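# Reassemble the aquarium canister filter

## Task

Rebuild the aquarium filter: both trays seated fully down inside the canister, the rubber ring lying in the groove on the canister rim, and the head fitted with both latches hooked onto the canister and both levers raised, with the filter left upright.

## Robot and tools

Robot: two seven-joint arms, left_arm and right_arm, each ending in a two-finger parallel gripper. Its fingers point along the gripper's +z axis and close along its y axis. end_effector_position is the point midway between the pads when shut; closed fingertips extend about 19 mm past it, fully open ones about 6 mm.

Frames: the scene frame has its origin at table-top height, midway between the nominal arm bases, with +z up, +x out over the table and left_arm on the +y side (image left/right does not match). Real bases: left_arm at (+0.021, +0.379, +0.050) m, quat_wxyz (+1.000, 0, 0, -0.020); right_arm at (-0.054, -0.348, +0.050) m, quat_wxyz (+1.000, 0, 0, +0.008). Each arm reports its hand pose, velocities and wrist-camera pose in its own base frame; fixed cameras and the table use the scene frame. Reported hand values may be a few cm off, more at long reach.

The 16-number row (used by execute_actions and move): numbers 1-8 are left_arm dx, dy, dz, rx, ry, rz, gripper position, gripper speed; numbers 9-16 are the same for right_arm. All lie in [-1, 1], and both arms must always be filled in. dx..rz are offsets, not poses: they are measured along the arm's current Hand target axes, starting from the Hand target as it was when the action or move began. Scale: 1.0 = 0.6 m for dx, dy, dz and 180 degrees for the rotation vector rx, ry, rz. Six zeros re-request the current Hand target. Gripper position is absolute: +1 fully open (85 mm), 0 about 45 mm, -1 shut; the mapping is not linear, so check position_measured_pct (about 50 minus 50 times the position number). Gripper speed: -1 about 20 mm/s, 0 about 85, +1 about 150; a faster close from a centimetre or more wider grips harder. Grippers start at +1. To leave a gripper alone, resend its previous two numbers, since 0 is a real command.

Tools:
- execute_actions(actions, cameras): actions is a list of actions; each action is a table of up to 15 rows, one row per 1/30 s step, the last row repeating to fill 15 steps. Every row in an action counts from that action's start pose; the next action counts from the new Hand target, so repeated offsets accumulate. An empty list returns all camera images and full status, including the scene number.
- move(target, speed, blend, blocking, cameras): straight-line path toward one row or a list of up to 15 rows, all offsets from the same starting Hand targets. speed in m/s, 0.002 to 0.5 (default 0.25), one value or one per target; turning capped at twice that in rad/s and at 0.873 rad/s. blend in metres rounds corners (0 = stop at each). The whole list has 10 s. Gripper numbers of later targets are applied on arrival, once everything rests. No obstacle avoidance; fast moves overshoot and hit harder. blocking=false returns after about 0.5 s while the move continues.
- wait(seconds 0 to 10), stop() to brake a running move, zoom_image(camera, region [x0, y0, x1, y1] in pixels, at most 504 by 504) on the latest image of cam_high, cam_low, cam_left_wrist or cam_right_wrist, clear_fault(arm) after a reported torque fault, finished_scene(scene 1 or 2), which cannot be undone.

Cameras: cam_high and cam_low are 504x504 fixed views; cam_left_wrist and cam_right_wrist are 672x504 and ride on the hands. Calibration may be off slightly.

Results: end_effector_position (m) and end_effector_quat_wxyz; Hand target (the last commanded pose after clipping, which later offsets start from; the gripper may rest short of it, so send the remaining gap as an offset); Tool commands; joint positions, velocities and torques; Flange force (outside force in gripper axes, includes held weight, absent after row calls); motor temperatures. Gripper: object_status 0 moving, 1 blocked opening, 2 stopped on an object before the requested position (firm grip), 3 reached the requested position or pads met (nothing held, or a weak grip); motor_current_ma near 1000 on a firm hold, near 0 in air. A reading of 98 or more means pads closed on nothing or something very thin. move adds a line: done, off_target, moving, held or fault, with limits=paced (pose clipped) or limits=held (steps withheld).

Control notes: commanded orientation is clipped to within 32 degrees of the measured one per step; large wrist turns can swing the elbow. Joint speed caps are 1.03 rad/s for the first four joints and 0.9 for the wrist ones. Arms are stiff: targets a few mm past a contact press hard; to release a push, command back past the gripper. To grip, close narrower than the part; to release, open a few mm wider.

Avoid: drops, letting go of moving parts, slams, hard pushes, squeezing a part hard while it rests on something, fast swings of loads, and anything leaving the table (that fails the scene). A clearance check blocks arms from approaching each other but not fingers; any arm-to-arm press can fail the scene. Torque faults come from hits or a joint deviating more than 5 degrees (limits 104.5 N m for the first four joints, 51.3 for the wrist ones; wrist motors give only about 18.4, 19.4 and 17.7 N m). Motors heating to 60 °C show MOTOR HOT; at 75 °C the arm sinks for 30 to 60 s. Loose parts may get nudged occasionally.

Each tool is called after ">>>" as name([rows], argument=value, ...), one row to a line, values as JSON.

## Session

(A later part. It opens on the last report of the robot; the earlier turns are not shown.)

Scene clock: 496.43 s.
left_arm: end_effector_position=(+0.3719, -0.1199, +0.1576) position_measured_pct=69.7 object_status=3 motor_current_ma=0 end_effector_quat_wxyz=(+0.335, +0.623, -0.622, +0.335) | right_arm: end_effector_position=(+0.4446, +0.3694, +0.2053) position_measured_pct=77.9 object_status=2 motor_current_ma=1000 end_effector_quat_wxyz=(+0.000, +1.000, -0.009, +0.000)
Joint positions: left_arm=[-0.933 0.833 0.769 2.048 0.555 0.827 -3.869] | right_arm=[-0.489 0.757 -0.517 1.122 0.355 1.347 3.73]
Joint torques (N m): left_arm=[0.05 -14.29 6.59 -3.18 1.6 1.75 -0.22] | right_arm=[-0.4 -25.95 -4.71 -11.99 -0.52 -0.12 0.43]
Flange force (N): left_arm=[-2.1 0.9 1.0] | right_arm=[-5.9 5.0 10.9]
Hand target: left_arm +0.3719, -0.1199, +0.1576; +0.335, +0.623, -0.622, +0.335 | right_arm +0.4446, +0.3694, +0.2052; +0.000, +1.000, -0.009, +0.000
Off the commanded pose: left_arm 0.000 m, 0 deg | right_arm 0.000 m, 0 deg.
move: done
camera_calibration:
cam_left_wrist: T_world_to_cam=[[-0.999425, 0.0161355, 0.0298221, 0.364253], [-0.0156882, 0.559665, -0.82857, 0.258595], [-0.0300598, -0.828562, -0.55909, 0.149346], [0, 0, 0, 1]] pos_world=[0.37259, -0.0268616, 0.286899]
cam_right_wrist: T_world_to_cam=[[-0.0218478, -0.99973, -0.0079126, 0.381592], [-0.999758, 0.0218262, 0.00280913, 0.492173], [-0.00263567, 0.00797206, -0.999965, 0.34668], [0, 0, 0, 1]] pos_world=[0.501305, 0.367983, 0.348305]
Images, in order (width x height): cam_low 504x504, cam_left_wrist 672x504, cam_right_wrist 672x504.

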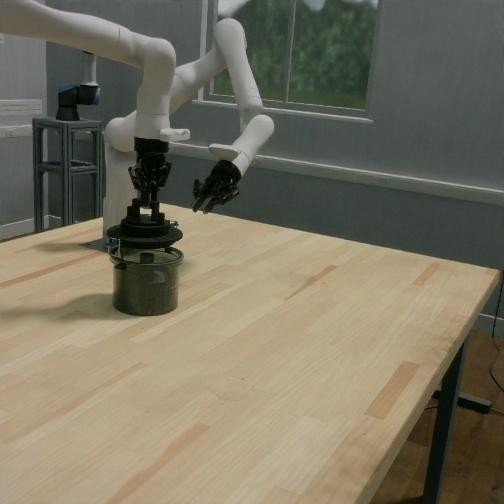

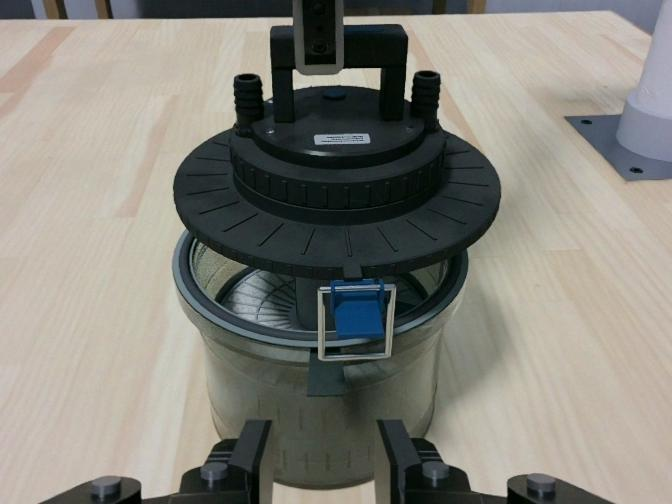

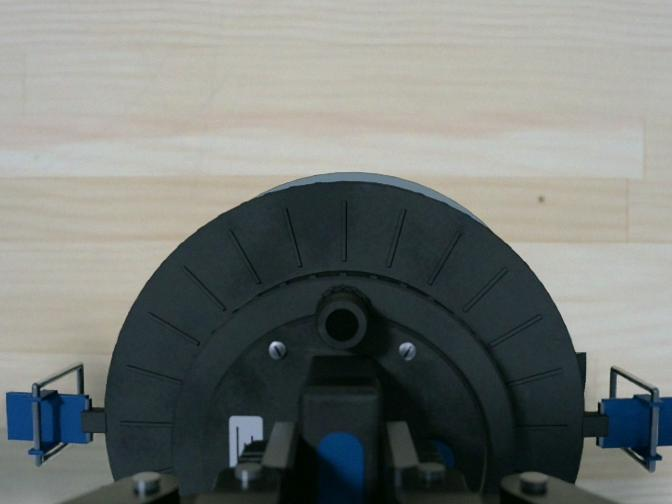

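>>> move(target=[0,0,0,0,0,0,-0.4,-1,0.01,0.0058,0.012,0,0,0.0083,-0.58,-1], speed=0.05, cameras=["cam_right_wrist","cam_left_wrist","cam_low"])

>>> zoom_image(camera="cam_low", region=[97, 170, 197, 320])

Scene clock: 499.27 s.
left_arm: end_effector_position=(+0.3719, -0.1199, +0.1576) position_measured_pct=69.7 object_status=3 motor_current_ma=0 end_effector_quat_wxyz=(+0.335, +0.623, -0.622, +0.335) | right_arm: end_effector_position=(+0.4505, +0.3658, +0.1981) position_measured_pct=77.9 object_status=2 motor_current_ma=1000 end_effector_quat_wxyz=(+0.000, +1.000, -0.022, +0.000)
Joint positions: left_arm=[-0.933 0.833 0.769 2.048 0.555 0.827 -3.869] | right_arm=[-0.482 0.767 -0.51 1.125 0.355 1.333 3.716]
Joint torques (N m): left_arm=[-0.05 -14.3 6.52 -3.18 1.56 1.73 -0.18] | right_arm=[-0.41 -26.3 -4.66 -11.64 -0.51 -0.08 0.36]
Flange force (N): left_arm=[-2.0 0.8 1.2] | right_arm=[-4.3 4.0 10.4]
Hand target: left_arm +0.3719, -0.1199, +0.1576; +0.335, +0.623, -0.622, +0.335 | right_arm +0.4505, +0.3658, +0.1980; +0.000, +1.000, -0.022, +0.000
Off the commanded pose: left_arm 0.000 m, 0 deg | right_arm 0.000 m, 0 deg.
move: done
camera_calibration:
cam_left_wrist: T_world_to_cam=[[-0.999425, 0.0161355, 0.0298221, 0.364253], [-0.0156882, 0.559665, -0.82857, 0.258595], [-0.0300598, -0.828562, -0.55909, 0.149346], [0, 0, 0, 1]] pos_world=[0.37259, -0.0268616, 0.286899]
cam_right_wrist: T_world_to_cam=[[-0.0476486, -0.998832, -0.00796669, 0.389424], [-0.998861, 0.0476282, 0.00273371, 0.488323], [-0.00235108, 0.00808788, -0.999965, 0.339349], [0, 0, 0, 1]] pos_world=[0.50712, 0.362967, 0.341105]
Images, in order (width x height): cam_low 504x504, cam_left_wrist 672x504, cam_right_wrist 672x504.

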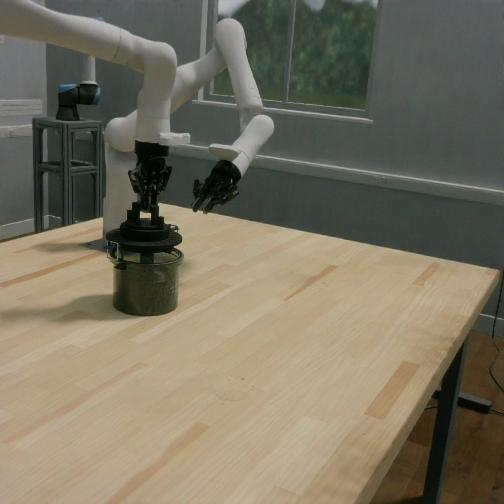

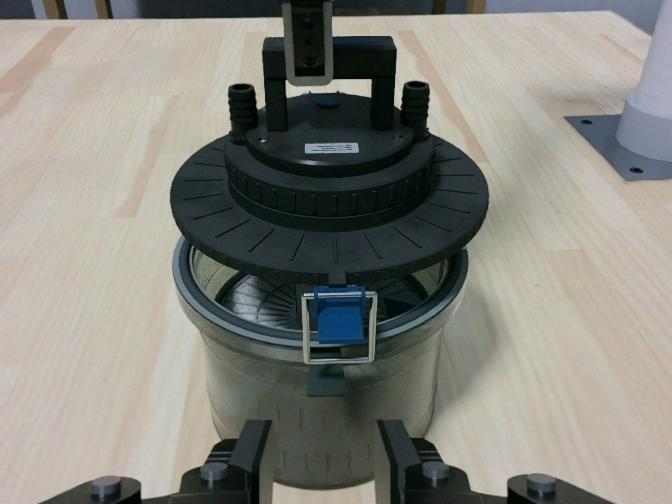

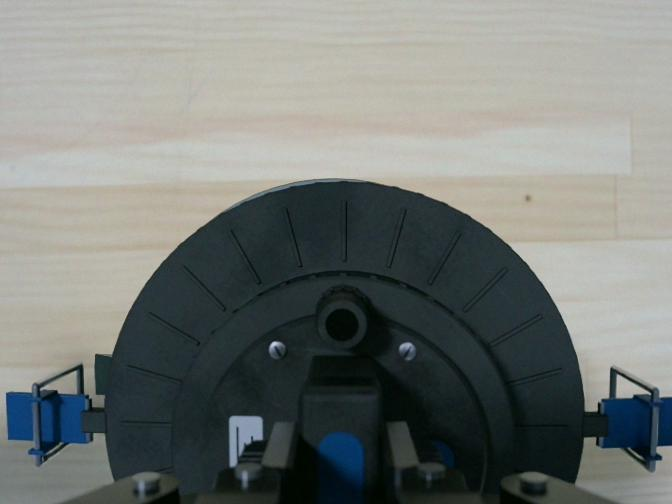

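Scaled by 3.360.

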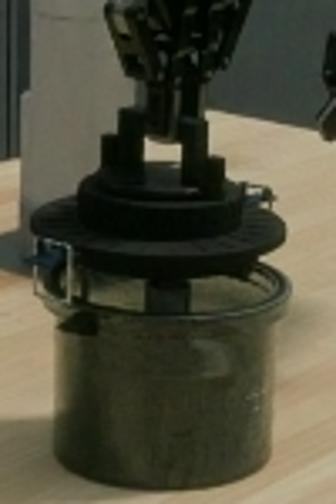

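>>> move(target=[0,0,0,0,0,0,-0.4,-1,0.0045,-0.0075,0.012,0,0,0.0056,-0.58,-1], speed=0.05, cameras=["cam_right_wrist","cam_left_wrist","cam_low"])

>>> zoom_image(camera="cam_low", region=[97, 170, 197, 320])

Scene clock: 501.03 s.
left_arm: end_effector_position=(+0.3719, -0.1199, +0.1576) position_measured_pct=69.7 object_status=3 motor_current_ma=0 end_effector_quat_wxyz=(+0.335, +0.623, -0.622, +0.335) | right_arm: end_effector_position=(+0.4534, +0.3701, +0.1909) position_measured_pct=77.9 object_status=2 motor_current_ma=1000 end_effector_quat_wxyz=(+0.000, +1.000, -0.031, +0.000)
Joint positions: left_arm=[-0.933 0.833 0.769 2.048 0.555 0.827 -3.869] | right_arm=[-0.491 0.783 -0.502 1.114 0.357 1.325 3.698]
Joint torques (N m): left_arm=[-0.03 -14.38 6.63 -3.12 1.61 1.72 -0.22] | right_arm=[-0.91 -25.99 -4.5 -11.61 -0.52 -0.08 0.36]
Flange force (N): left_arm=[-2.3 0.4 1.1] | right_arm=[-5.2 6.1 9.9]
Hand target: left_arm +0.3719, -0.1199, +0.1576; +0.335, +0.623, -0.622, +0.335 | right_arm +0.4534, +0.3702, +0.1908; +0.000, +1.000, -0.031, +0.000
Off the commanded pose: left_arm 0.000 m, 0 deg | right_arm 0.000 m, 0 deg.
move: done
camera_calibration:
cam_left_wrist: T_world_to_cam=[[-0.999425, 0.0161355, 0.0298221, 0.364253], [-0.0156882, 0.559665, -0.82857, 0.258595], [-0.0300598, -0.828562, -0.55909, 0.149346], [0, 0, 0, 1]] pos_world=[0.37259, -0.0268616, 0.286899]
cam_right_wrist: T_world_to_cam=[[-0.0653485, -0.997831, -0.00793119, 0.401539], [-0.99786, 0.0653285, 0.00275868, 0.484084], [-0.00223457, 0.0080945, -0.999965, 0.332067], [0, 0, 0, 1]] pos_world=[0.51003, 0.366356, 0.333905]
Images, in order (width x height): cam_low 504x504, cam_left_wrist 672x504, cam_right_wrist 672x504.

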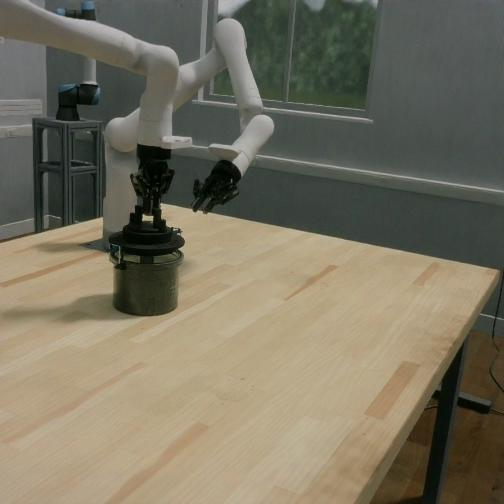

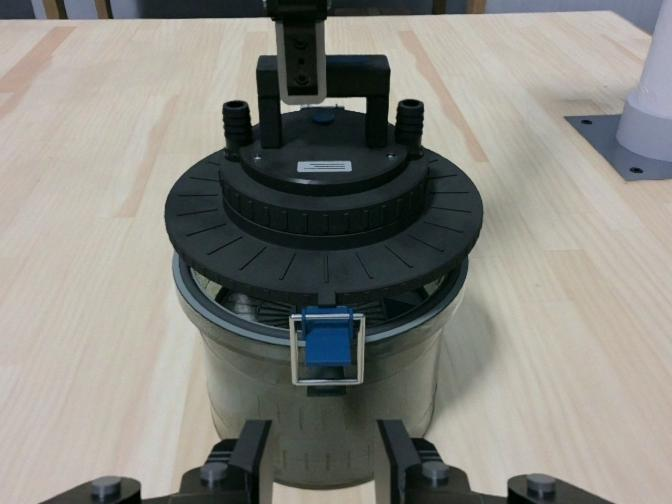

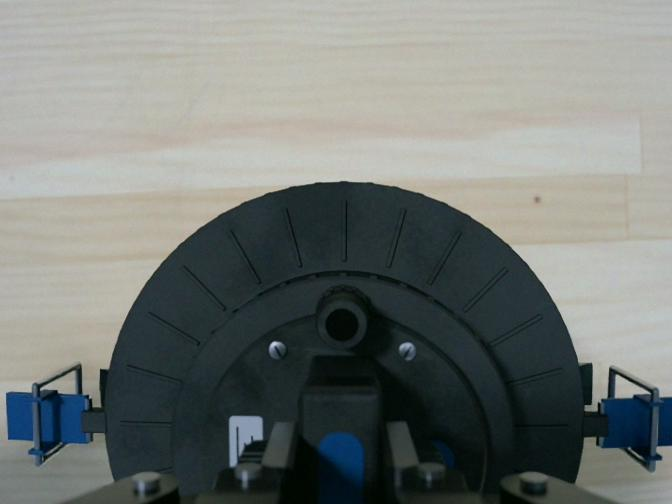

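Scaled by 3.360.

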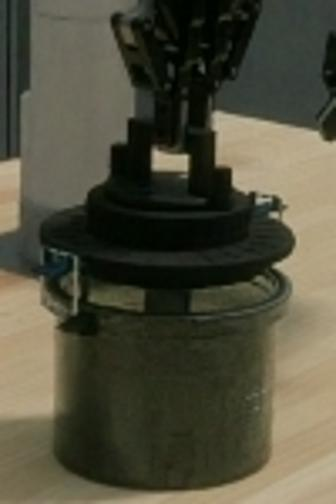

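>>> move(target=[0,0,0,0,0,0,-0.4,-1,0,0,0.02,0,0,0,-0.58,-1], speed=0.04, cameras=["cam_right_wrist","cam_left_wrist","cam_low"])

>>> zoom_image(camera="cam_low", region=[97, 170, 197, 320])

Scene clock: 502.53 s.
left_arm: end_effector_position=(+0.3719, -0.1199, +0.1576) position_measured_pct=69.7 object_status=3 motor_current_ma=0 end_effector_quat_wxyz=(+0.335, +0.623, -0.622, +0.335) | right_arm: end_effector_position=(+0.4534, +0.3702, +0.1788) position_measured_pct=77.9 object_status=2 motor_current_ma=1000 end_effector_quat_wxyz=(+0.000, +1.000, -0.031, +0.000)
Joint positions: left_arm=[-0.933 0.833 0.769 2.048 0.555 0.827 -3.869] | right_arm=[-0.489 0.794 -0.5 1.136 0.362 1.296 3.692]
Joint torques (N m): left_arm=[-0.05 -14.35 6.55 -3.16 1.57 1.79 -0.22] | right_arm=[-0.41 -26.33 -4.76 -11.63 -0.59 -0.08 0.41]
Flange force (N): left_arm=[-2.2 0.7 1.4] | right_arm=[-5.3 4.9 10.2]
Hand target: left_arm +0.3719, -0.1199, +0.1576; +0.335, +0.623, -0.622, +0.335 | right_arm +0.4534, +0.3702, +0.1788; +0.000, +1.000, -0.031, +0.000
Off the commanded pose: left_arm 0.000 m, 0 deg | right_arm 0.000 m, 0 deg.
move: done
camera_calibration:
cam_left_wrist: T_world_to_cam=[[-0.999425, 0.0161355, 0.0298221, 0.364253], [-0.0156882, 0.559665, -0.82857, 0.258595], [-0.0300598, -0.828562, -0.55909, 0.149346], [0, 0, 0, 1]] pos_world=[0.37259, -0.0268616, 0.286899]
cam_right_wrist: T_world_to_cam=[[-0.0654488, -0.997824, -0.00792324, 0.40149], [-0.997853, 0.065428, 0.00285967, 0.484044], [-0.00233504, 0.0080934, -0.999965, 0.320119], [0, 0, 0, 1]] pos_world=[0.51003, 0.366356, 0.321905]
Images, in order (width x height): cam_low 504x504, cam_left_wrist 672x504, cam_right_wrist 672x504.

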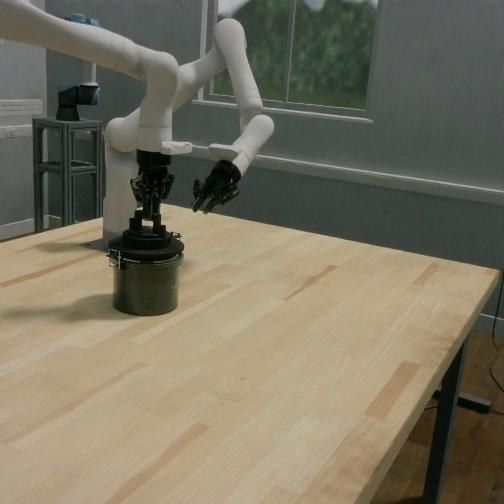

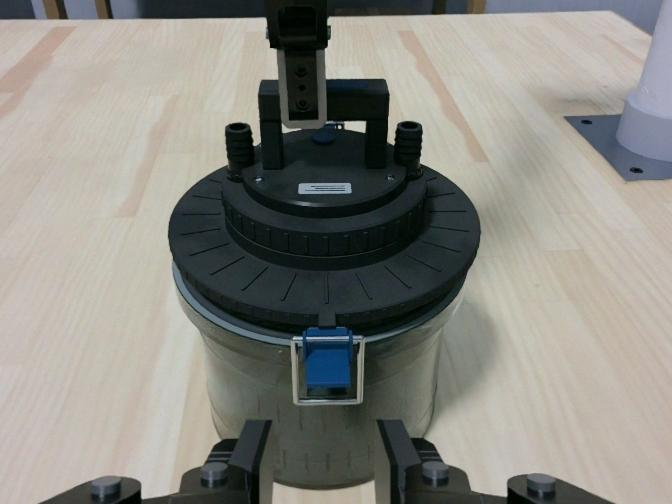

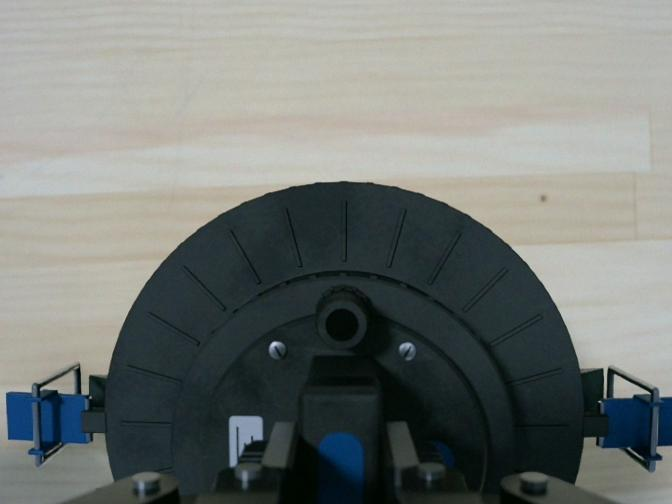

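Scaled by 3.360.

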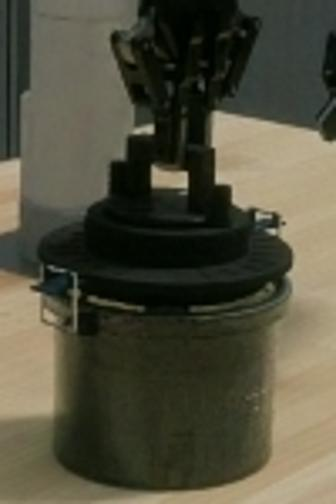

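>>> zoom_image(camera="cam_right_wrist", region=[0, 340, 120, 480])

>>> zoom_image(camera="cam_right_wrist", region=[552, 340, 672, 480])

Scaled by 3.600.

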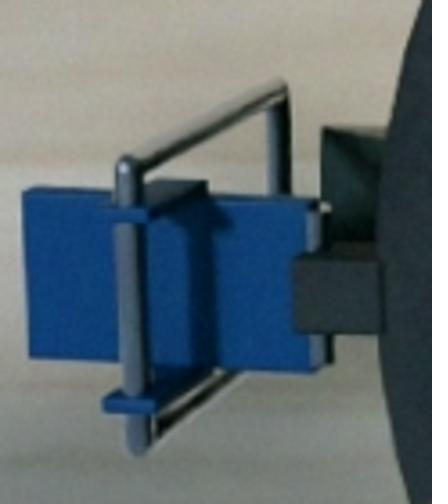

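Scaled by 3.600.

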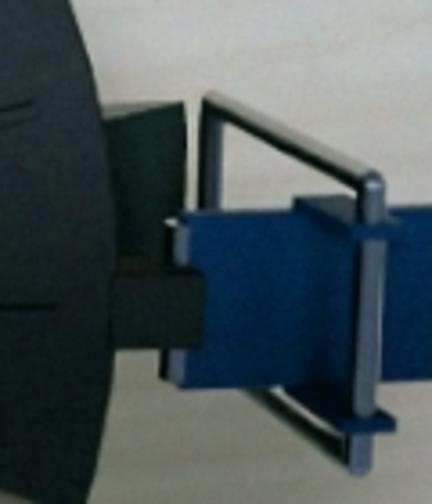

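>>> move(target=[0,0,0,0,0,0,-0.4,-1,0,0,0.008,0,0,0,-0.58,-1], speed=0.03)

Scene clock: 504.13 s.
left_arm: end_effector_position=(+0.3719, -0.1199, +0.1576) position_measured_pct=69.7 object_status=3 motor_current_ma=0 end_effector_quat_wxyz=(+0.335, +0.623, -0.622, +0.335) | right_arm: end_effector_position=(+0.4534, +0.3702, +0.1741) position_measured_pct=77.9 object_status=2 motor_current_ma=1000 end_effector_quat_wxyz=(+0.000, +1.000, -0.031, +0.000)
Joint positions: left_arm=[-0.933 0.833 0.769 2.048 0.555 0.827 -3.869] | right_arm=[-0.489 0.798 -0.499 1.144 0.364 1.284 3.69]
Joint torques (N m): left_arm=[0 -14.28 6.66 -3.06 1.57 1.69 -0.17] | right_arm=[-0.35 -26.33 -4.76 -11.74 -0.63 -0.06 0.45]
Flange force (N): left_arm=[-2.2 0.4 0.8] | right_arm=[-6.0 5.3 10.5]
Hand target: left_arm +0.3719, -0.1199, +0.1576; +0.335, +0.623, -0.622, +0.335 | right_arm +0.4534, +0.3702, +0.1740; +0.000, +1.000, -0.031, +0.000
Off the commanded pose: left_arm 0.000 m, 0 deg | right_arm 0.000 m, 0 deg.
move: done

>>> move(target=[0,0,0,0,0,0,-0.4,-1,0,0,0.006,0,0,0,-0.58,-1], speed=0.03)

>>> move(target=[0,0,0,0,0,0,-0.4,-1,0,0,0.003,0,0,0,-0.58,-1], speed=0.02, cameras=["cam_left_wrist","cam_low"])

>>> zoom_image(camera="cam_left_wrist", region=[150, 260, 500, 450])

Scene clock: 505.30 s.
left_arm: end_effector_position=(+0.3719, -0.1199, +0.1576) position_measured_pct=69.7 object_status=3 motor_current_ma=0 end_effector_quat_wxyz=(+0.335, +0.623, -0.622, +0.335) | right_arm: end_effector_position=(+0.4534, +0.3701, +0.1704) position_measured_pct=77.9 object_status=2 motor_current_ma=1000 end_effector_quat_wxyz=(+0.000, +1.000, -0.031, +0.000)
Joint positions: left_arm=[-0.933 0.833 0.769 2.048 0.555 0.827 -3.869] | right_arm=[-0.489 0.801 -0.498 1.15 0.366 1.276 3.689]
Joint torques (N m): left_arm=[0.02 -14.28 6.6 -3.1 1.57 1.7 -0.25] | right_arm=[-0.62 -26.27 -4.88 -11.24 -0.65 -0.05 0.38]
Flange force (N): left_arm=[-2.0 0.5 0.8] | right_arm=[-4.3 4.5 9.7]
Hand target: left_arm +0.3719, -0.1199, +0.1576; +0.335, +0.623, -0.622, +0.335 | right_arm +0.4534, +0.3701, +0.1704; +0.000, +1.000, -0.031, +0.000
Off the commanded pose: left_arm 0.000 m, 0 deg | right_arm 0.000 m, 0 deg.
move: done

Scene clock: 506.00 s.
left_arm: end_effector_position=(+0.3719, -0.1199, +0.1576) position_measured_pct=69.7 object_status=3 motor_current_ma=0 end_effector_quat_wxyz=(+0.335, +0.623, -0.622, +0.335) | right_arm: end_effector_position=(+0.4534, +0.3702, +0.1686) position_measured_pct=77.9 object_status=2 motor_current_ma=1000 end_effector_quat_wxyz=(+0.000, +1.000, -0.031, +0.000)
Joint positions: left_arm=[-0.933 0.833 0.769 2.048 0.555 0.827 -3.869] | right_arm=[-0.489 0.803 -0.498 1.153 0.367 1.271 3.688]
Joint torques (N m): left_arm=[0.02 -14.3 6.56 -3.17 1.57 1.66 -0.22] | right_arm=[-0.65 -26.23 -4.93 -11.17 -0.69 -0.06 0.39]
Flange force (N): left_arm=[-2.0 0.7 0.8] | right_arm=[-4.1 4.4 9.5]
Hand target: left_arm +0.3719, -0.1199, +0.1576; +0.335, +0.623, -0.622, +0.335 | right_arm +0.4534, +0.3702, +0.1686; +0.000, +1.000, -0.031, +0.000
Off the commanded pose: left_arm 0.000 m, 0 deg | right_arm 0.000 m, 0 deg.
move: done
camera_calibration:
cam_left_wrist: T_world_to_cam=[[-0.999425, 0.0161355, 0.0298221, 0.364253], [-0.0156882, 0.559665, -0.82857, 0.258595], [-0.0300598, -0.828562, -0.55909, 0.149346], [0, 0, 0, 1]] pos_world=[0.37259, -0.0268616, 0.286899]
Images, in order (width x height): cam_low 504x504, cam_left_wrist 672x504.

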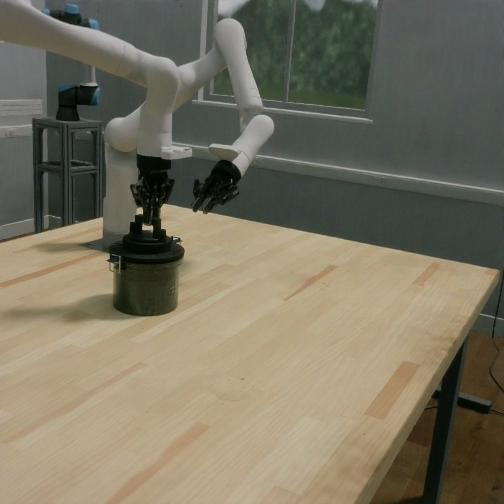

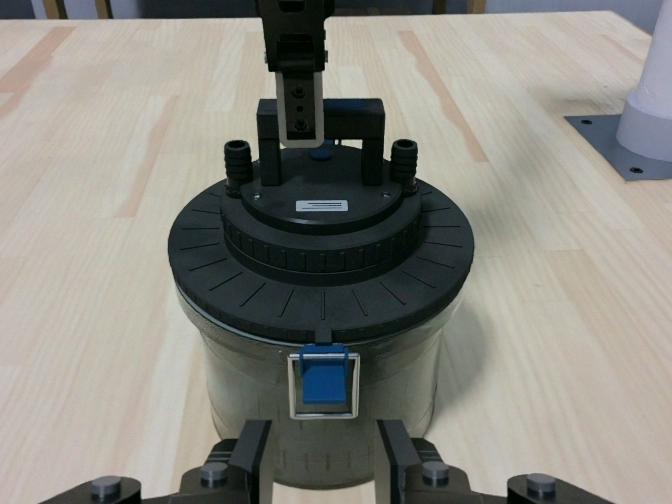

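Scaled by 1.440.

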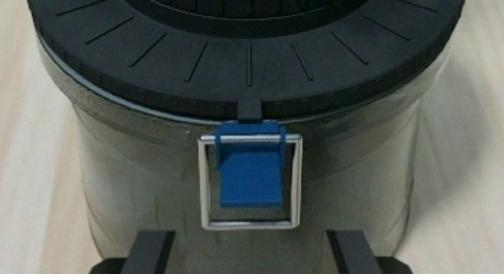

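>>> move(target=[0,0,0,0,0,0,-0.4,-1,-0.0025,0,0.003,0,0,0,-0.58,-1], speed=0.02)

>>> move(target=[0,0,0,0,0,0,-0.4,-1,0,0,0.003,0,0,0,-0.58,-1], speed=0.02)

Scene clock: 510.07 s.
left_arm: end_effector_position=(+0.3719, -0.1199, +0.1576) position_measured_pct=69.7 object_status=3 motor_current_ma=0 end_effector_quat_wxyz=(+0.335, +0.623, -0.622, +0.335) | right_arm: end_effector_position=(+0.4519, +0.3702, +0.1668) position_measured_pct=77.9 object_status=2 motor_current_ma=1000 end_effector_quat_wxyz=(+0.000, +1.000, -0.031, +0.000)
Joint positions: left_arm=[-0.933 0.833 0.769 2.048 0.555 0.827 -3.869] | right_arm=[-0.489 0.802 -0.498 1.161 0.367 1.264 3.684]
Joint torques (N m): left_arm=[-0.05 -14.37 6.55 -3.17 1.57 1.74 -0.2] | right_arm=[-0.76 -25.41 -4.88 -11.04 -0.62 -0.14 0.43]
Flange force (N): left_arm=[-2.2 0.7 1.3] | right_arm=[-4.9 5.3 8.4]
Hand target: left_arm +0.3719, -0.1199, +0.1576; +0.335, +0.623, -0.622, +0.335 | right_arm +0.4519, +0.3702, +0.1668; +0.000, +1.000, -0.031, +0.000
Off the commanded pose: left_arm 0.000 m, 0 deg | right_arm 0.000 m, 0 deg.
move: done

Scene clock: 510.77 s.
left_arm: end_effector_position=(+0.3719, -0.1199, +0.1576) position_measured_pct=69.7 object_status=3 motor_current_ma=0 end_effector_quat_wxyz=(+0.335, +0.623, -0.622, +0.335) | right_arm: end_effector_position=(+0.4519, +0.3703, +0.1650) position_measured_pct=77.9 object_status=2 motor_current_ma=1000 end_effector_quat_wxyz=(+0.000, +1.000, -0.031, +0.000)
Joint positions: left_arm=[-0.933 0.833 0.769 2.048 0.555 0.827 -3.869] | right_arm=[-0.489 0.804 -0.497 1.164 0.368 1.26 3.683]
Joint torques (N m): left_arm=[-0.01 -14.31 6.58 -3.18 1.58 1.74 -0.2] | right_arm=[-0.81 -24 -4.69 -10.14 -0.66 -0.02 0.4]
Flange force (N): left_arm=[-2.1 0.8 1.1] | right_arm=[-4.3 5.0 5.9]
Hand target: left_arm +0.3719, -0.1199, +0.1576; +0.335, +0.623, -0.622, +0.335 | right_arm +0.4519, +0.3703, +0.1650; +0.000, +1.000, -0.031, +0.000
Off the commanded pose: left_arm 0.000 m, 0 deg | right_arm 0.000 m, 0 deg.
move: done

>>> move(target=[0,0,0,0,0,0,-0.4,-1,0,0,0.002,0,0,0,-0.58,-1], speed=0.02)

>>> execute_actions(actions=[], cameras=["cam_left_wrist","cam_right_wrist"])

>>> zoom_image(camera="cam_left_wrist", region=[150, 260, 500, 450])

Scene clock: 511.87 s.
left_arm: end_effector_position=(+0.3719, -0.1199, +0.1576) position_measured_pct=69.7 object_status=3 motor_current_ma=0 end_effector_quat_wxyz=(+0.335, +0.623, -0.622, +0.335) | right_arm: end_effector_position=(+0.4519, +0.3703, +0.1638) position_measured_pct=77.9 object_status=2 motor_current_ma=1000 end_effector_quat_wxyz=(+0.000, +1.000, -0.031, +0.000)
Joint positions: left_arm=[-0.933 0.833 0.769 2.048 0.555 0.827 -3.869] | right_arm=[-0.489 0.805 -0.497 1.165 0.369 1.257 3.683]
Joint torques (N m): left_arm=[0.06 -14.22 6.58 -3.23 1.55 1.71 -0.18] | right_arm=[-1.51 -18.11 -3.99 -7.22 -0.67 -0.02 0.38]
Flange force (N): left_arm=[-1.9 1.2 0.9] | right_arm=[-3.8 6.2 -4.4]
Hand target: left_arm +0.3719, -0.1199, +0.1576; +0.335, +0.623, -0.622, +0.335 | right_arm +0.4519, +0.3703, +0.1638; +0.000, +1.000, -0.031, +0.000
Off the commanded pose: left_arm 0.000 m, 0 deg | right_arm 0.000 m, 0 deg.
move: done

Scene clock: 511.87 s.
left_arm: end_effector_position=(+0.3719, -0.1199, +0.1576) position_measured_pct=69.7 object_status=3 motor_current_ma=0 end_effector_quat_wxyz=(+0.335, +0.623, -0.622, +0.335) | right_arm: end_effector_position=(+0.4519, +0.3703, +0.1638) position_measured_pct=77.9 object_status=2 motor_current_ma=1000 end_effector_quat_wxyz=(+0.000, +1.000, -0.031, +0.000)
Joint positions: left_arm=[-0.933 0.833 0.769 2.048 0.555 0.827 -3.869] | right_arm=[-0.489 0.805 -0.497 1.165 0.369 1.257 3.683]
Joint velocities: within noise
Joint torques (N m): left_arm=[0.06 -14.22 6.58 -3.23 1.55 1.71 -0.18] | right_arm=[-1.51 -18.11 -3.99 -7.22 -0.67 -0.02 0.38]
Motor temperatures (°C): left_arm=[36 35 32 36 36 41 47] | right_arm=[37 40 35 34 49 48 38]
Flange force (N): left_arm=[-1.9 1.2 0.9] | right_arm=[-3.8 6.2 -4.4]
Hand target: left_arm +0.3719, -0.1199, +0.1576; +0.335, +0.623, -0.622, +0.335 | right_arm +0.4519, +0.3703, +0.1638; +0.000, +1.000, -0.031, +0.000
Tool commands: left_gripper/position=-0.4 left_gripper/speed=-1.0 right_gripper/position=-0.58 right_gripper/speed=-1.0
Off the commanded pose: left_arm 0.000 m, 0 deg | right_arm 0.000 m, 0 deg.
camera_calibration:
cam_left_wrist: T_world_to_cam=[[-0.999425, 0.0161355, 0.0298221, 0.364253], [-0.0156882, 0.559665, -0.82857, 0.258595], [-0.0300598, -0.828562, -0.55909, 0.149346], [0, 0, 0, 1]] pos_world=[0.37259, -0.0268616, 0.286899]
cam_right_wrist: T_world_to_cam=[[-0.0654481, -0.997824, -0.00792981, 0.401375], [-0.997853, 0.065428, 0.00275988, 0.482615], [-0.00223504, 0.00809341, -0.999965, 0.305064], [0, 0, 0, 1]] pos_world=[0.50853, 0.366456, 0.306905]
Images, in order (width x height): cam_left_wrist 672x504, cam_right_wrist 672x504.

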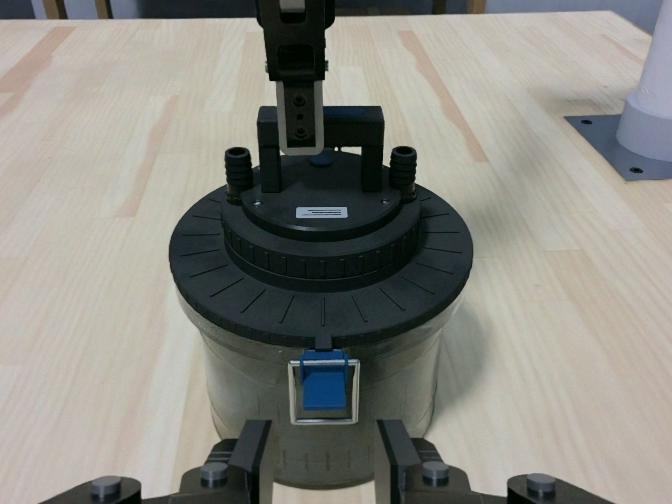

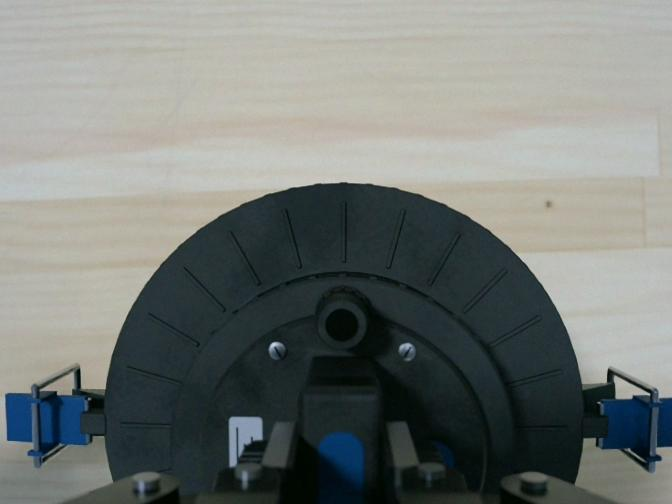

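Scaled by 1.440.

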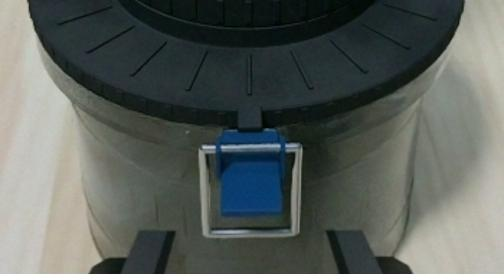

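>>> move(target=[0,0,0,0,0,0,-0.4,-1,0,0,0.0015,0,0,0,-0.58,-1], speed=0.02, cameras=["cam_low"])

>>> zoom_image(camera="cam_low", region=[97, 200, 197, 300])

Scene clock: 513.07 s.
left_arm: end_effector_position=(+0.3719, -0.1199, +0.1576) position_measured_pct=69.7 object_status=3 motor_current_ma=0 end_effector_quat_wxyz=(+0.335, +0.623, -0.622, +0.335) | right_arm: end_effector_position=(+0.4519, +0.3703, +0.1629) position_measured_pct=77.9 object_status=2 motor_current_ma=1000 end_effector_quat_wxyz=(+0.000, +1.000, -0.031, +0.000)
Joint positions: left_arm=[-0.933 0.833 0.769 2.048 0.555 0.827 -3.869] | right_arm=[-0.489 0.806 -0.497 1.167 0.369 1.255 3.683]
Joint torques (N m): left_arm=[0.07 -14.26 6.5 -3.16 1.63 1.72 -0.2] | right_arm=[-2.18 -12.87 -3.45 -4.82 -0.66 -0.01 0.4]
Flange force (N): left_arm=[-2.0 1.0 0.8] | right_arm=[-4.1 7.9 -13.2]
Hand target: left_arm +0.3719, -0.1199, +0.1576; +0.335, +0.623, -0.622, +0.335 | right_arm +0.4519, +0.3703, +0.1629; +0.000, +1.000, -0.031, +0.000
Off the commanded pose: left_arm 0.000 m, 0 deg | right_arm 0.000 m, 0 deg.
move: done
Images, in order (width x height): cam_low 504x504.

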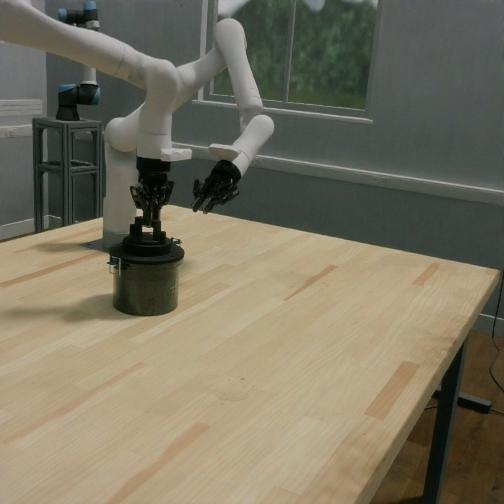

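Scaled by 5.040.

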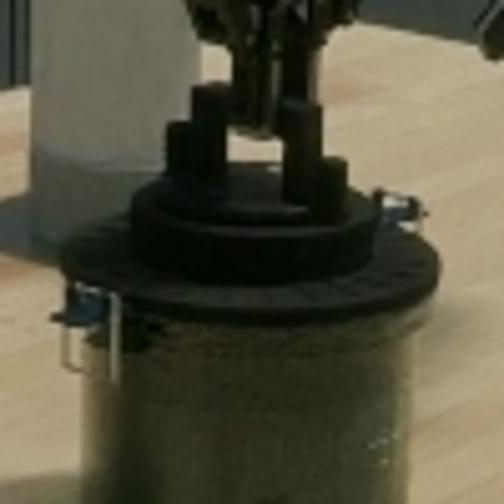

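>>> move(target=[-0.0942,0.009,0.1221,0.1452,0.1457,0.4848,-1,-1,0,0,0,0,0,0,-0.58,-1], speed=0.3, cameras=["cam_left_wrist","cam_high"])

Scene clock: 518.33 s.
left_arm: end_effector_position=(+0.3665, -0.1499, +0.0700) position_measured_pct=98.7 object_status=3 motor_current_ma=960 end_effector_quat_wxyz=(+0.000, +0.000, +0.707, -0.707) | right_arm: end_effector_position=(+0.4519, +0.3702, +0.1629) position_measured_pct=77.9 object_status=2 motor_current_ma=1000 end_effector_quat_wxyz=(+0.000, +1.000, -0.031, +0.000)
Joint positions: left_arm=[-1.185 1.813 1.046 1.862 -0.006 0.828 -5.282] | right_arm=[-0.489 0.806 -0.497 1.167 0.369 1.255 3.683]
Joint torques (N m): left_arm=[0.09 -14.04 9.55 4.48 2.11 1.72 -0.12] | right_arm=[-2.22 -12.5 -3.45 -4.63 -0.66 -0.03 0.38]
Flange force (N): left_arm=[3.0 0.8 0.8] | right_arm=[-3.9 7.9 -13.9]
Hand target: left_arm +0.3665, -0.1499, +0.0700; +0.000, +0.000, +0.707, -0.707 | right_arm +0.4519, +0.3702, +0.1629; +0.000, +1.000, -0.031, +0.000
Off the commanded pose: left_arm 0.000 m, 0 deg | right_arm 0.000 m, 0 deg.
move: done
camera_calibration:
cam_left_wrist: T_world_to_cam=[[-0.0150066, 0.0306118, -0.999419, 0.0754291], [0.999837, 0.0105223, -0.0146906, -0.308759], [0.0100665, -0.999476, -0.0307647, -0.00191958], [0, 0, 0, 1]] pos_world=[0.30986, -0.000978731, 0.0707904]
Images, in order (width x height): cam_high 504x504, cam_left_wrist 672x504.

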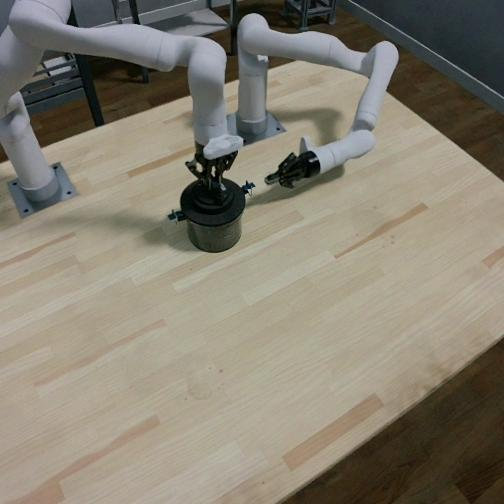

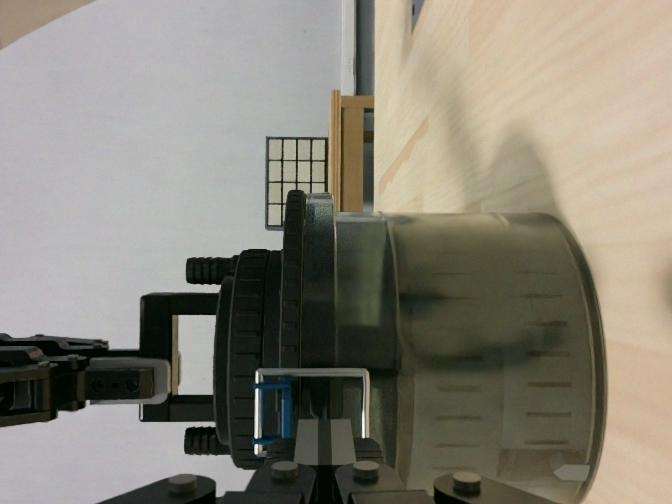

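>>> zoom_image(camera="cam_left_wrist", region=[220, 340, 400, 500])

Scaled by 2.800.

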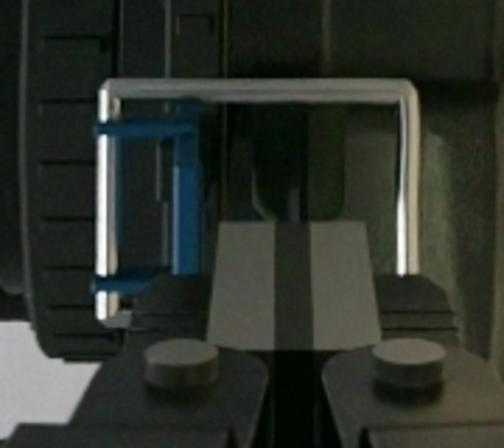

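>>> move(target=[-0.0072,0.0083,0.06,0,0,0,-1,-1,0,0,0,0,0,0,-0.58,-1], speed=0.15, cameras=["cam_left_wrist"])

>>> zoom_image(camera="cam_left_wrist", region=[200, 320, 400, 504])

Scene clock: 521.30 s.
left_arm: end_effector_position=(+0.3708, -0.1859, +0.0651) position_measured_pct=98.7 object_status=3 motor_current_ma=960 end_effector_quat_wxyz=(+0.000, +0.000, +0.707, -0.707) | right_arm: end_effector_position=(+0.4519, +0.3702, +0.1629) position_measured_pct=77.9 object_status=2 motor_current_ma=1000 end_effector_quat_wxyz=(+0.000, +1.000, -0.031, +0.000)
Joint positions: left_arm=[-1.119 1.85 1.058 1.881 -0.003 0.734 -5.288] | right_arm=[-0.489 0.806 -0.497 1.167 0.369 1.255 3.683]
Joint torques (N m): left_arm=[-0.03 -13.89 9.69 4.7 1.88 1.93 -0.2] | right_arm=[-2.22 -12.48 -3.42 -4.64 -0.68 -0.02 0.41]
Flange force (N): left_arm=[3.5 0.7 1.6] | right_arm=[-4.0 8.0 -13.9]
Hand target: left_arm +0.3708, -0.1859, +0.0651; +0.000, +0.000, +0.707, -0.707 | right_arm +0.4519, +0.3702, +0.1629; +0.000, +1.000, -0.031, +0.000
Off the commanded pose: left_arm 0.000 m, 0 deg | right_arm 0.000 m, 0 deg.
move: done
camera_calibration:
cam_left_wrist: T_world_to_cam=[[-0.0149045, 0.0305149, -0.999423, 0.071563], [0.999839, 0.0104186, -0.0145926, -0.312764], [0.00996732, -0.99948, -0.0306653, -0.0380733], [0, 0, 0, 1]] pos_world=[0.31416, -0.0369787, 0.0657902]
Images, in order (width x height): cam_left_wrist 672x504.

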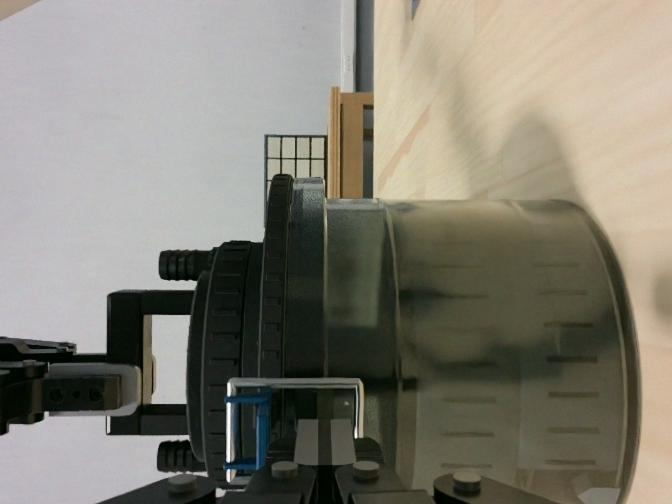

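Scaled by 2.520.

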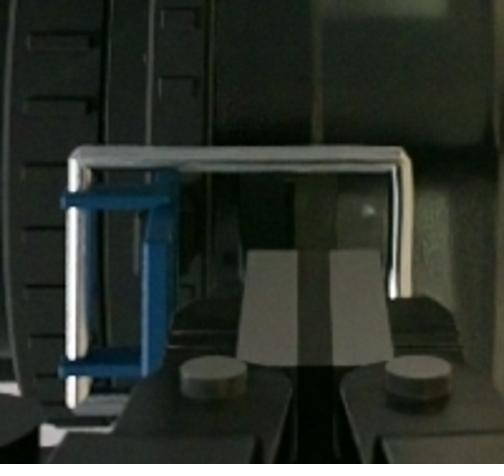

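>>> move(target=[0,0,0.03,0,0,0,-1,-1,0,0,0,0,0,0,-0.58,-1], speed=0.06)

>>> move(target=[0,-0.0117,0,0,0,0,-1,-1,0,0,0,0,0,0,-0.58,-1], speed=0.05, cameras=["cam_left_wrist"])

Scene clock: 523.37 s.
left_arm: end_effector_position=(+0.3708, -0.2039, +0.0651) position_measured_pct=98.7 object_status=3 motor_current_ma=960 end_effector_quat_wxyz=(+0.000, +0.000, +0.707, -0.707) | right_arm: end_effector_position=(+0.4519, +0.3702, +0.1629) position_measured_pct=77.9 object_status=2 motor_current_ma=1000 end_effector_quat_wxyz=(+0.000, +1.000, -0.031, +0.000)
Joint positions: left_arm=[-1.088 1.866 1.066 1.898 -0.001 0.684 -5.29] | right_arm=[-0.489 0.806 -0.497 1.167 0.369 1.255 3.683]
Joint torques (N m): left_arm=[-0.09 -13.62 9.77 4.59 1.79 1.82 -0.1] | right_arm=[-2.22 -12.49 -3.45 -4.63 -0.67 -0.03 0.4]
Flange force (N): left_arm=[4.3 0.4 1.4] | right_arm=[-4.0 7.9 -13.9]
Hand target: left_arm +0.3708, -0.2039, +0.0651; +0.000, +0.000, +0.707, -0.707 | right_arm +0.4519, +0.3702, +0.1629; +0.000, +1.000, -0.031, +0.000
Off the commanded pose: left_arm 0.000 m, 0 deg | right_arm 0.000 m, 0 deg.
move: done

Scene clock: 524.07 s.
left_arm: end_effector_position=(+0.3708, -0.2040, +0.0720) position_measured_pct=98.7 object_status=3 motor_current_ma=960 end_effector_quat_wxyz=(+0.000, +0.000, +0.707, -0.707) | right_arm: end_effector_position=(+0.4519, +0.3702, +0.1629) position_measured_pct=77.9 object_status=2 motor_current_ma=1000 end_effector_quat_wxyz=(+0.000, +1.000, -0.031, +0.000)
Joint positions: left_arm=[-1.088 1.854 1.074 1.91 0.006 0.678 -5.283] | right_arm=[-0.489 0.806 -0.497 1.167 0.369 1.255 3.683]
Joint torques (N m): left_arm=[-0.08 -13.73 9.9 5.31 2.2 2 -0.13] | right_arm=[-2.13 -12.93 -3.4 -4.96 -0.54 -0.09 0.34]
Flange force (N): left_arm=[2.6 2.3 1.2] | right_arm=[-4.3 8.1 -13.2]
Hand target: left_arm +0.3708, -0.2039, +0.0721; +0.000, +0.000, +0.707, -0.707 | right_arm +0.4519, +0.3703, +0.1629; +0.000, +1.000, -0.031, +0.000
Off the commanded pose: left_arm 0.000 m, 0 deg | right_arm 0.000 m, 0 deg.
move: done
camera_calibration:
cam_left_wrist: T_world_to_cam=[[-0.0149014, 0.0305164, -0.999423, 0.0790105], [0.99984, 0.0103186, -0.0145926, -0.312481], [0.00986735, -0.999481, -0.0306653, -0.0559209], [0, 0, 0, 1]] pos_world=[0.31416, -0.0550786, 0.0726902]
Images, in order (width x height): cam_left_wrist 672x504.

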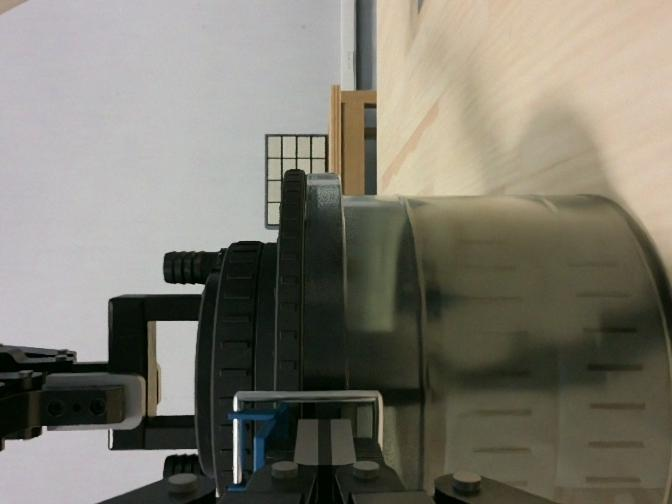

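>>> move(target=[0,-0.0133,0,0,0,0,-1,-1,0,0,0,0,0,0,-0.58,-1], speed=0.05)

>>> move(target=[0,-0.0133,0,0,0,0,-1,-1,0,0,0,0,0,0,-0.58,-1], speed=0.05, cameras=["cam_left_wrist"])

Scene clock: 525.13 s.
left_arm: end_effector_position=(+0.3708, -0.2039, +0.0800) position_measured_pct=98.7 object_status=3 motor_current_ma=960 end_effector_quat_wxyz=(+0.000, +0.000, +0.707, -0.707) | right_arm: end_effector_position=(+0.4519, +0.3702, +0.1629) position_measured_pct=77.9 object_status=2 motor_current_ma=1000 end_effector_quat_wxyz=(+0.000, +1.000, -0.031, +0.000)
Joint positions: left_arm=[-1.088 1.84 1.085 1.924 0.013 0.671 -5.274] | right_arm=[-0.489 0.806 -0.497 1.167 0.369 1.255 3.683]
Joint torques (N m): left_arm=[0.03 -13.17 10.22 5.03 2.2 1.92 -0.15] | right_arm=[-2.21 -12.93 -3.43 -4.98 -0.53 -0.15 0.38]
Flange force (N): left_arm=[3.3 1.6 0.3] | right_arm=[-4.3 8.2 -13.3]
Hand target: left_arm +0.3708, -0.2039, +0.0801; +0.000, +0.000, +0.707, -0.707 | right_arm +0.4519, +0.3702, +0.1629; +0.000, +1.000, -0.031, +0.000
Off the commanded pose: left_arm 0.000 m, 0 deg | right_arm 0.000 m, 0 deg.
move: done

Scene clock: 525.87 s.
left_arm: end_effector_position=(+0.3708, -0.2039, +0.0880) position_measured_pct=98.7 object_status=3 motor_current_ma=960 end_effector_quat_wxyz=(+0.000, +0.000, +0.707, -0.707) | right_arm: end_effector_position=(+0.4519, +0.3702, +0.1629) position_measured_pct=77.9 object_status=2 motor_current_ma=1000 end_effector_quat_wxyz=(+0.000, +1.000, -0.031, +0.000)
Joint positions: left_arm=[-1.088 1.827 1.095 1.937 0.021 0.664 -5.265] | right_arm=[-0.489 0.806 -0.497 1.167 0.369 1.255 3.683]
Joint torques (N m): left_arm=[0.2 -13.11 10.49 5.23 2.14 1.95 -0.12] | right_arm=[-2.24 -12.9 -3.45 -4.97 -0.56 -0.18 0.37]
Flange force (N): left_arm=[2.8 2.3 -0.3] | right_arm=[-4.2 8.2 -13.4]
Hand target: left_arm +0.3708, -0.2039, +0.0880; +0.000, +0.000, +0.707, -0.707 | right_arm +0.4519, +0.3702, +0.1629; +0.000, +1.000, -0.031, +0.000
Off the commanded pose: left_arm 0.000 m, 0 deg | right_arm 0.000 m, 0 deg.
move: done
camera_calibration:
cam_left_wrist: T_world_to_cam=[[-0.0149045, 0.0305149, -0.999423, 0.0949991], [0.999839, 0.0104186, -0.0145926, -0.312242], [0.00996732, -0.99948, -0.0306653, -0.0553617], [0, 0, 0, 1]] pos_world=[0.31416, -0.0549787, 0.0886902]
Images, in order (width x height): cam_left_wrist 672x504.

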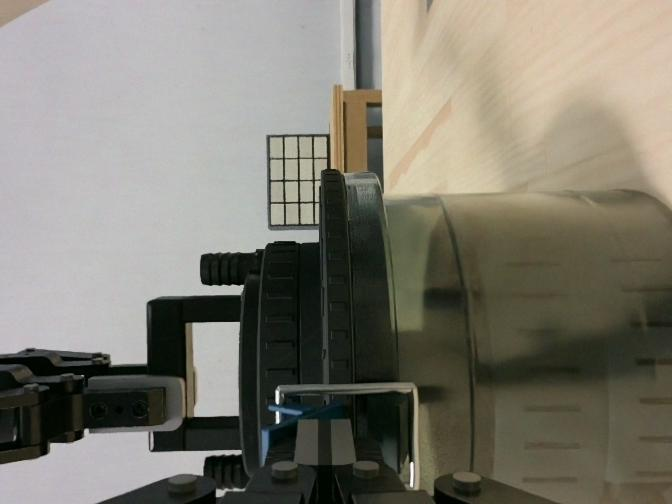

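>>> move(target=[0,-0.0133,0.003,0,0,0,-1,-1,0,0,0,0,0,0,-0.58,-1], speed=0.05)

>>> move(target=[0,-0.011,0.006,0,0,0,-1,-1,0,0,0,0,0,0,-0.58,-1], speed=0.05, cameras=["cam_left_wrist"])

Scene clock: 526.87 s.
left_arm: end_effector_position=(+0.3708, -0.2057, +0.0960) position_measured_pct=98.7 object_status=3 motor_current_ma=960 end_effector_quat_wxyz=(+0.000, +0.000, +0.707, -0.707) | right_arm: end_effector_position=(+0.4519, +0.3702, +0.1629) position_measured_pct=77.9 object_status=2 motor_current_ma=1000 end_effector_quat_wxyz=(+0.000, +1.000, -0.031, +0.000)
Joint positions: left_arm=[-1.085 1.815 1.107 1.951 0.029 0.653 -5.256] | right_arm=[-0.489 0.806 -0.497 1.167 0.369 1.255 3.683]
Joint torques (N m): left_arm=[1.03 -13.12 11.17 6.41 2.58 2.1 0] | right_arm=[-2.03 -13.65 -3.46 -5.14 -0.59 -0.01 0.41]
Flange force (N): left_arm=[1.6 5.7 -2.9] | right_arm=[-4.0 7.4 -12.0]
Hand target: left_arm +0.3708, -0.2057, +0.0960; +0.000, +0.000, +0.707, -0.707 | right_arm +0.4519, +0.3702, +0.1629; +0.000, +1.000, -0.031, +0.000
Off the commanded pose: left_arm 0.000 m, 0 deg | right_arm 0.000 m, 0 deg.
move: done

Scene clock: 527.60 s.
left_arm: end_effector_position=(+0.3708, -0.2093, +0.1026) position_measured_pct=98.7 object_status=3 motor_current_ma=960 end_effector_quat_wxyz=(+0.000, +0.000, +0.707, -0.707) | right_arm: end_effector_position=(+0.4519, +0.3703, +0.1629) position_measured_pct=77.9 object_status=2 motor_current_ma=1000 end_effector_quat_wxyz=(+0.000, +1.000, -0.031, +0.000)
Joint positions: left_arm=[-1.078 1.806 1.118 1.964 0.037 0.637 -5.249] | right_arm=[-0.489 0.806 -0.497 1.167 0.369 1.255 3.683]
Joint torques (N m): left_arm=[1.51 -12.79 11.44 6.24 2.29 2.3 -0.14] | right_arm=[-0.69 -11.39 -2.17 -4.19 -0.19 -0.04 0.33]
Flange force (N): left_arm=[2.8 4.9 -3.5] | right_arm=[-5.2 5.7 -16.3]
Hand target: left_arm +0.3708, -0.2093, +0.1026; +0.000, +0.000, +0.707, -0.707 | right_arm +0.4519, +0.3702, +0.1629; +0.000, +1.000, -0.031, +0.000
Off the commanded pose: left_arm 0.000 m, 0 deg | right_arm 0.000 m, 0 deg.
move: done
camera_calibration:
cam_left_wrist: T_world_to_cam=[[-0.0149022, 0.0305149, -0.999423, 0.109755], [0.999839, 0.0104186, -0.0145903, -0.311973], [0.00996733, -0.99948, -0.0306653, -0.0603112], [0, 0, 0, 1]] pos_world=[0.31416, -0.0603787, 0.10329]
Images, in order (width x height): cam_left_wrist 672x504.

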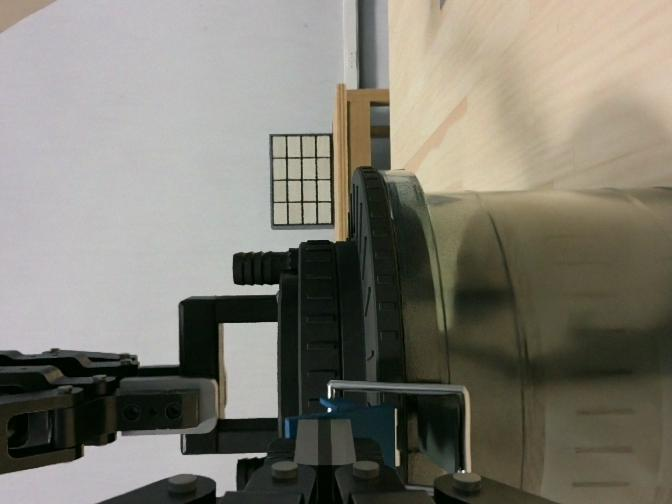

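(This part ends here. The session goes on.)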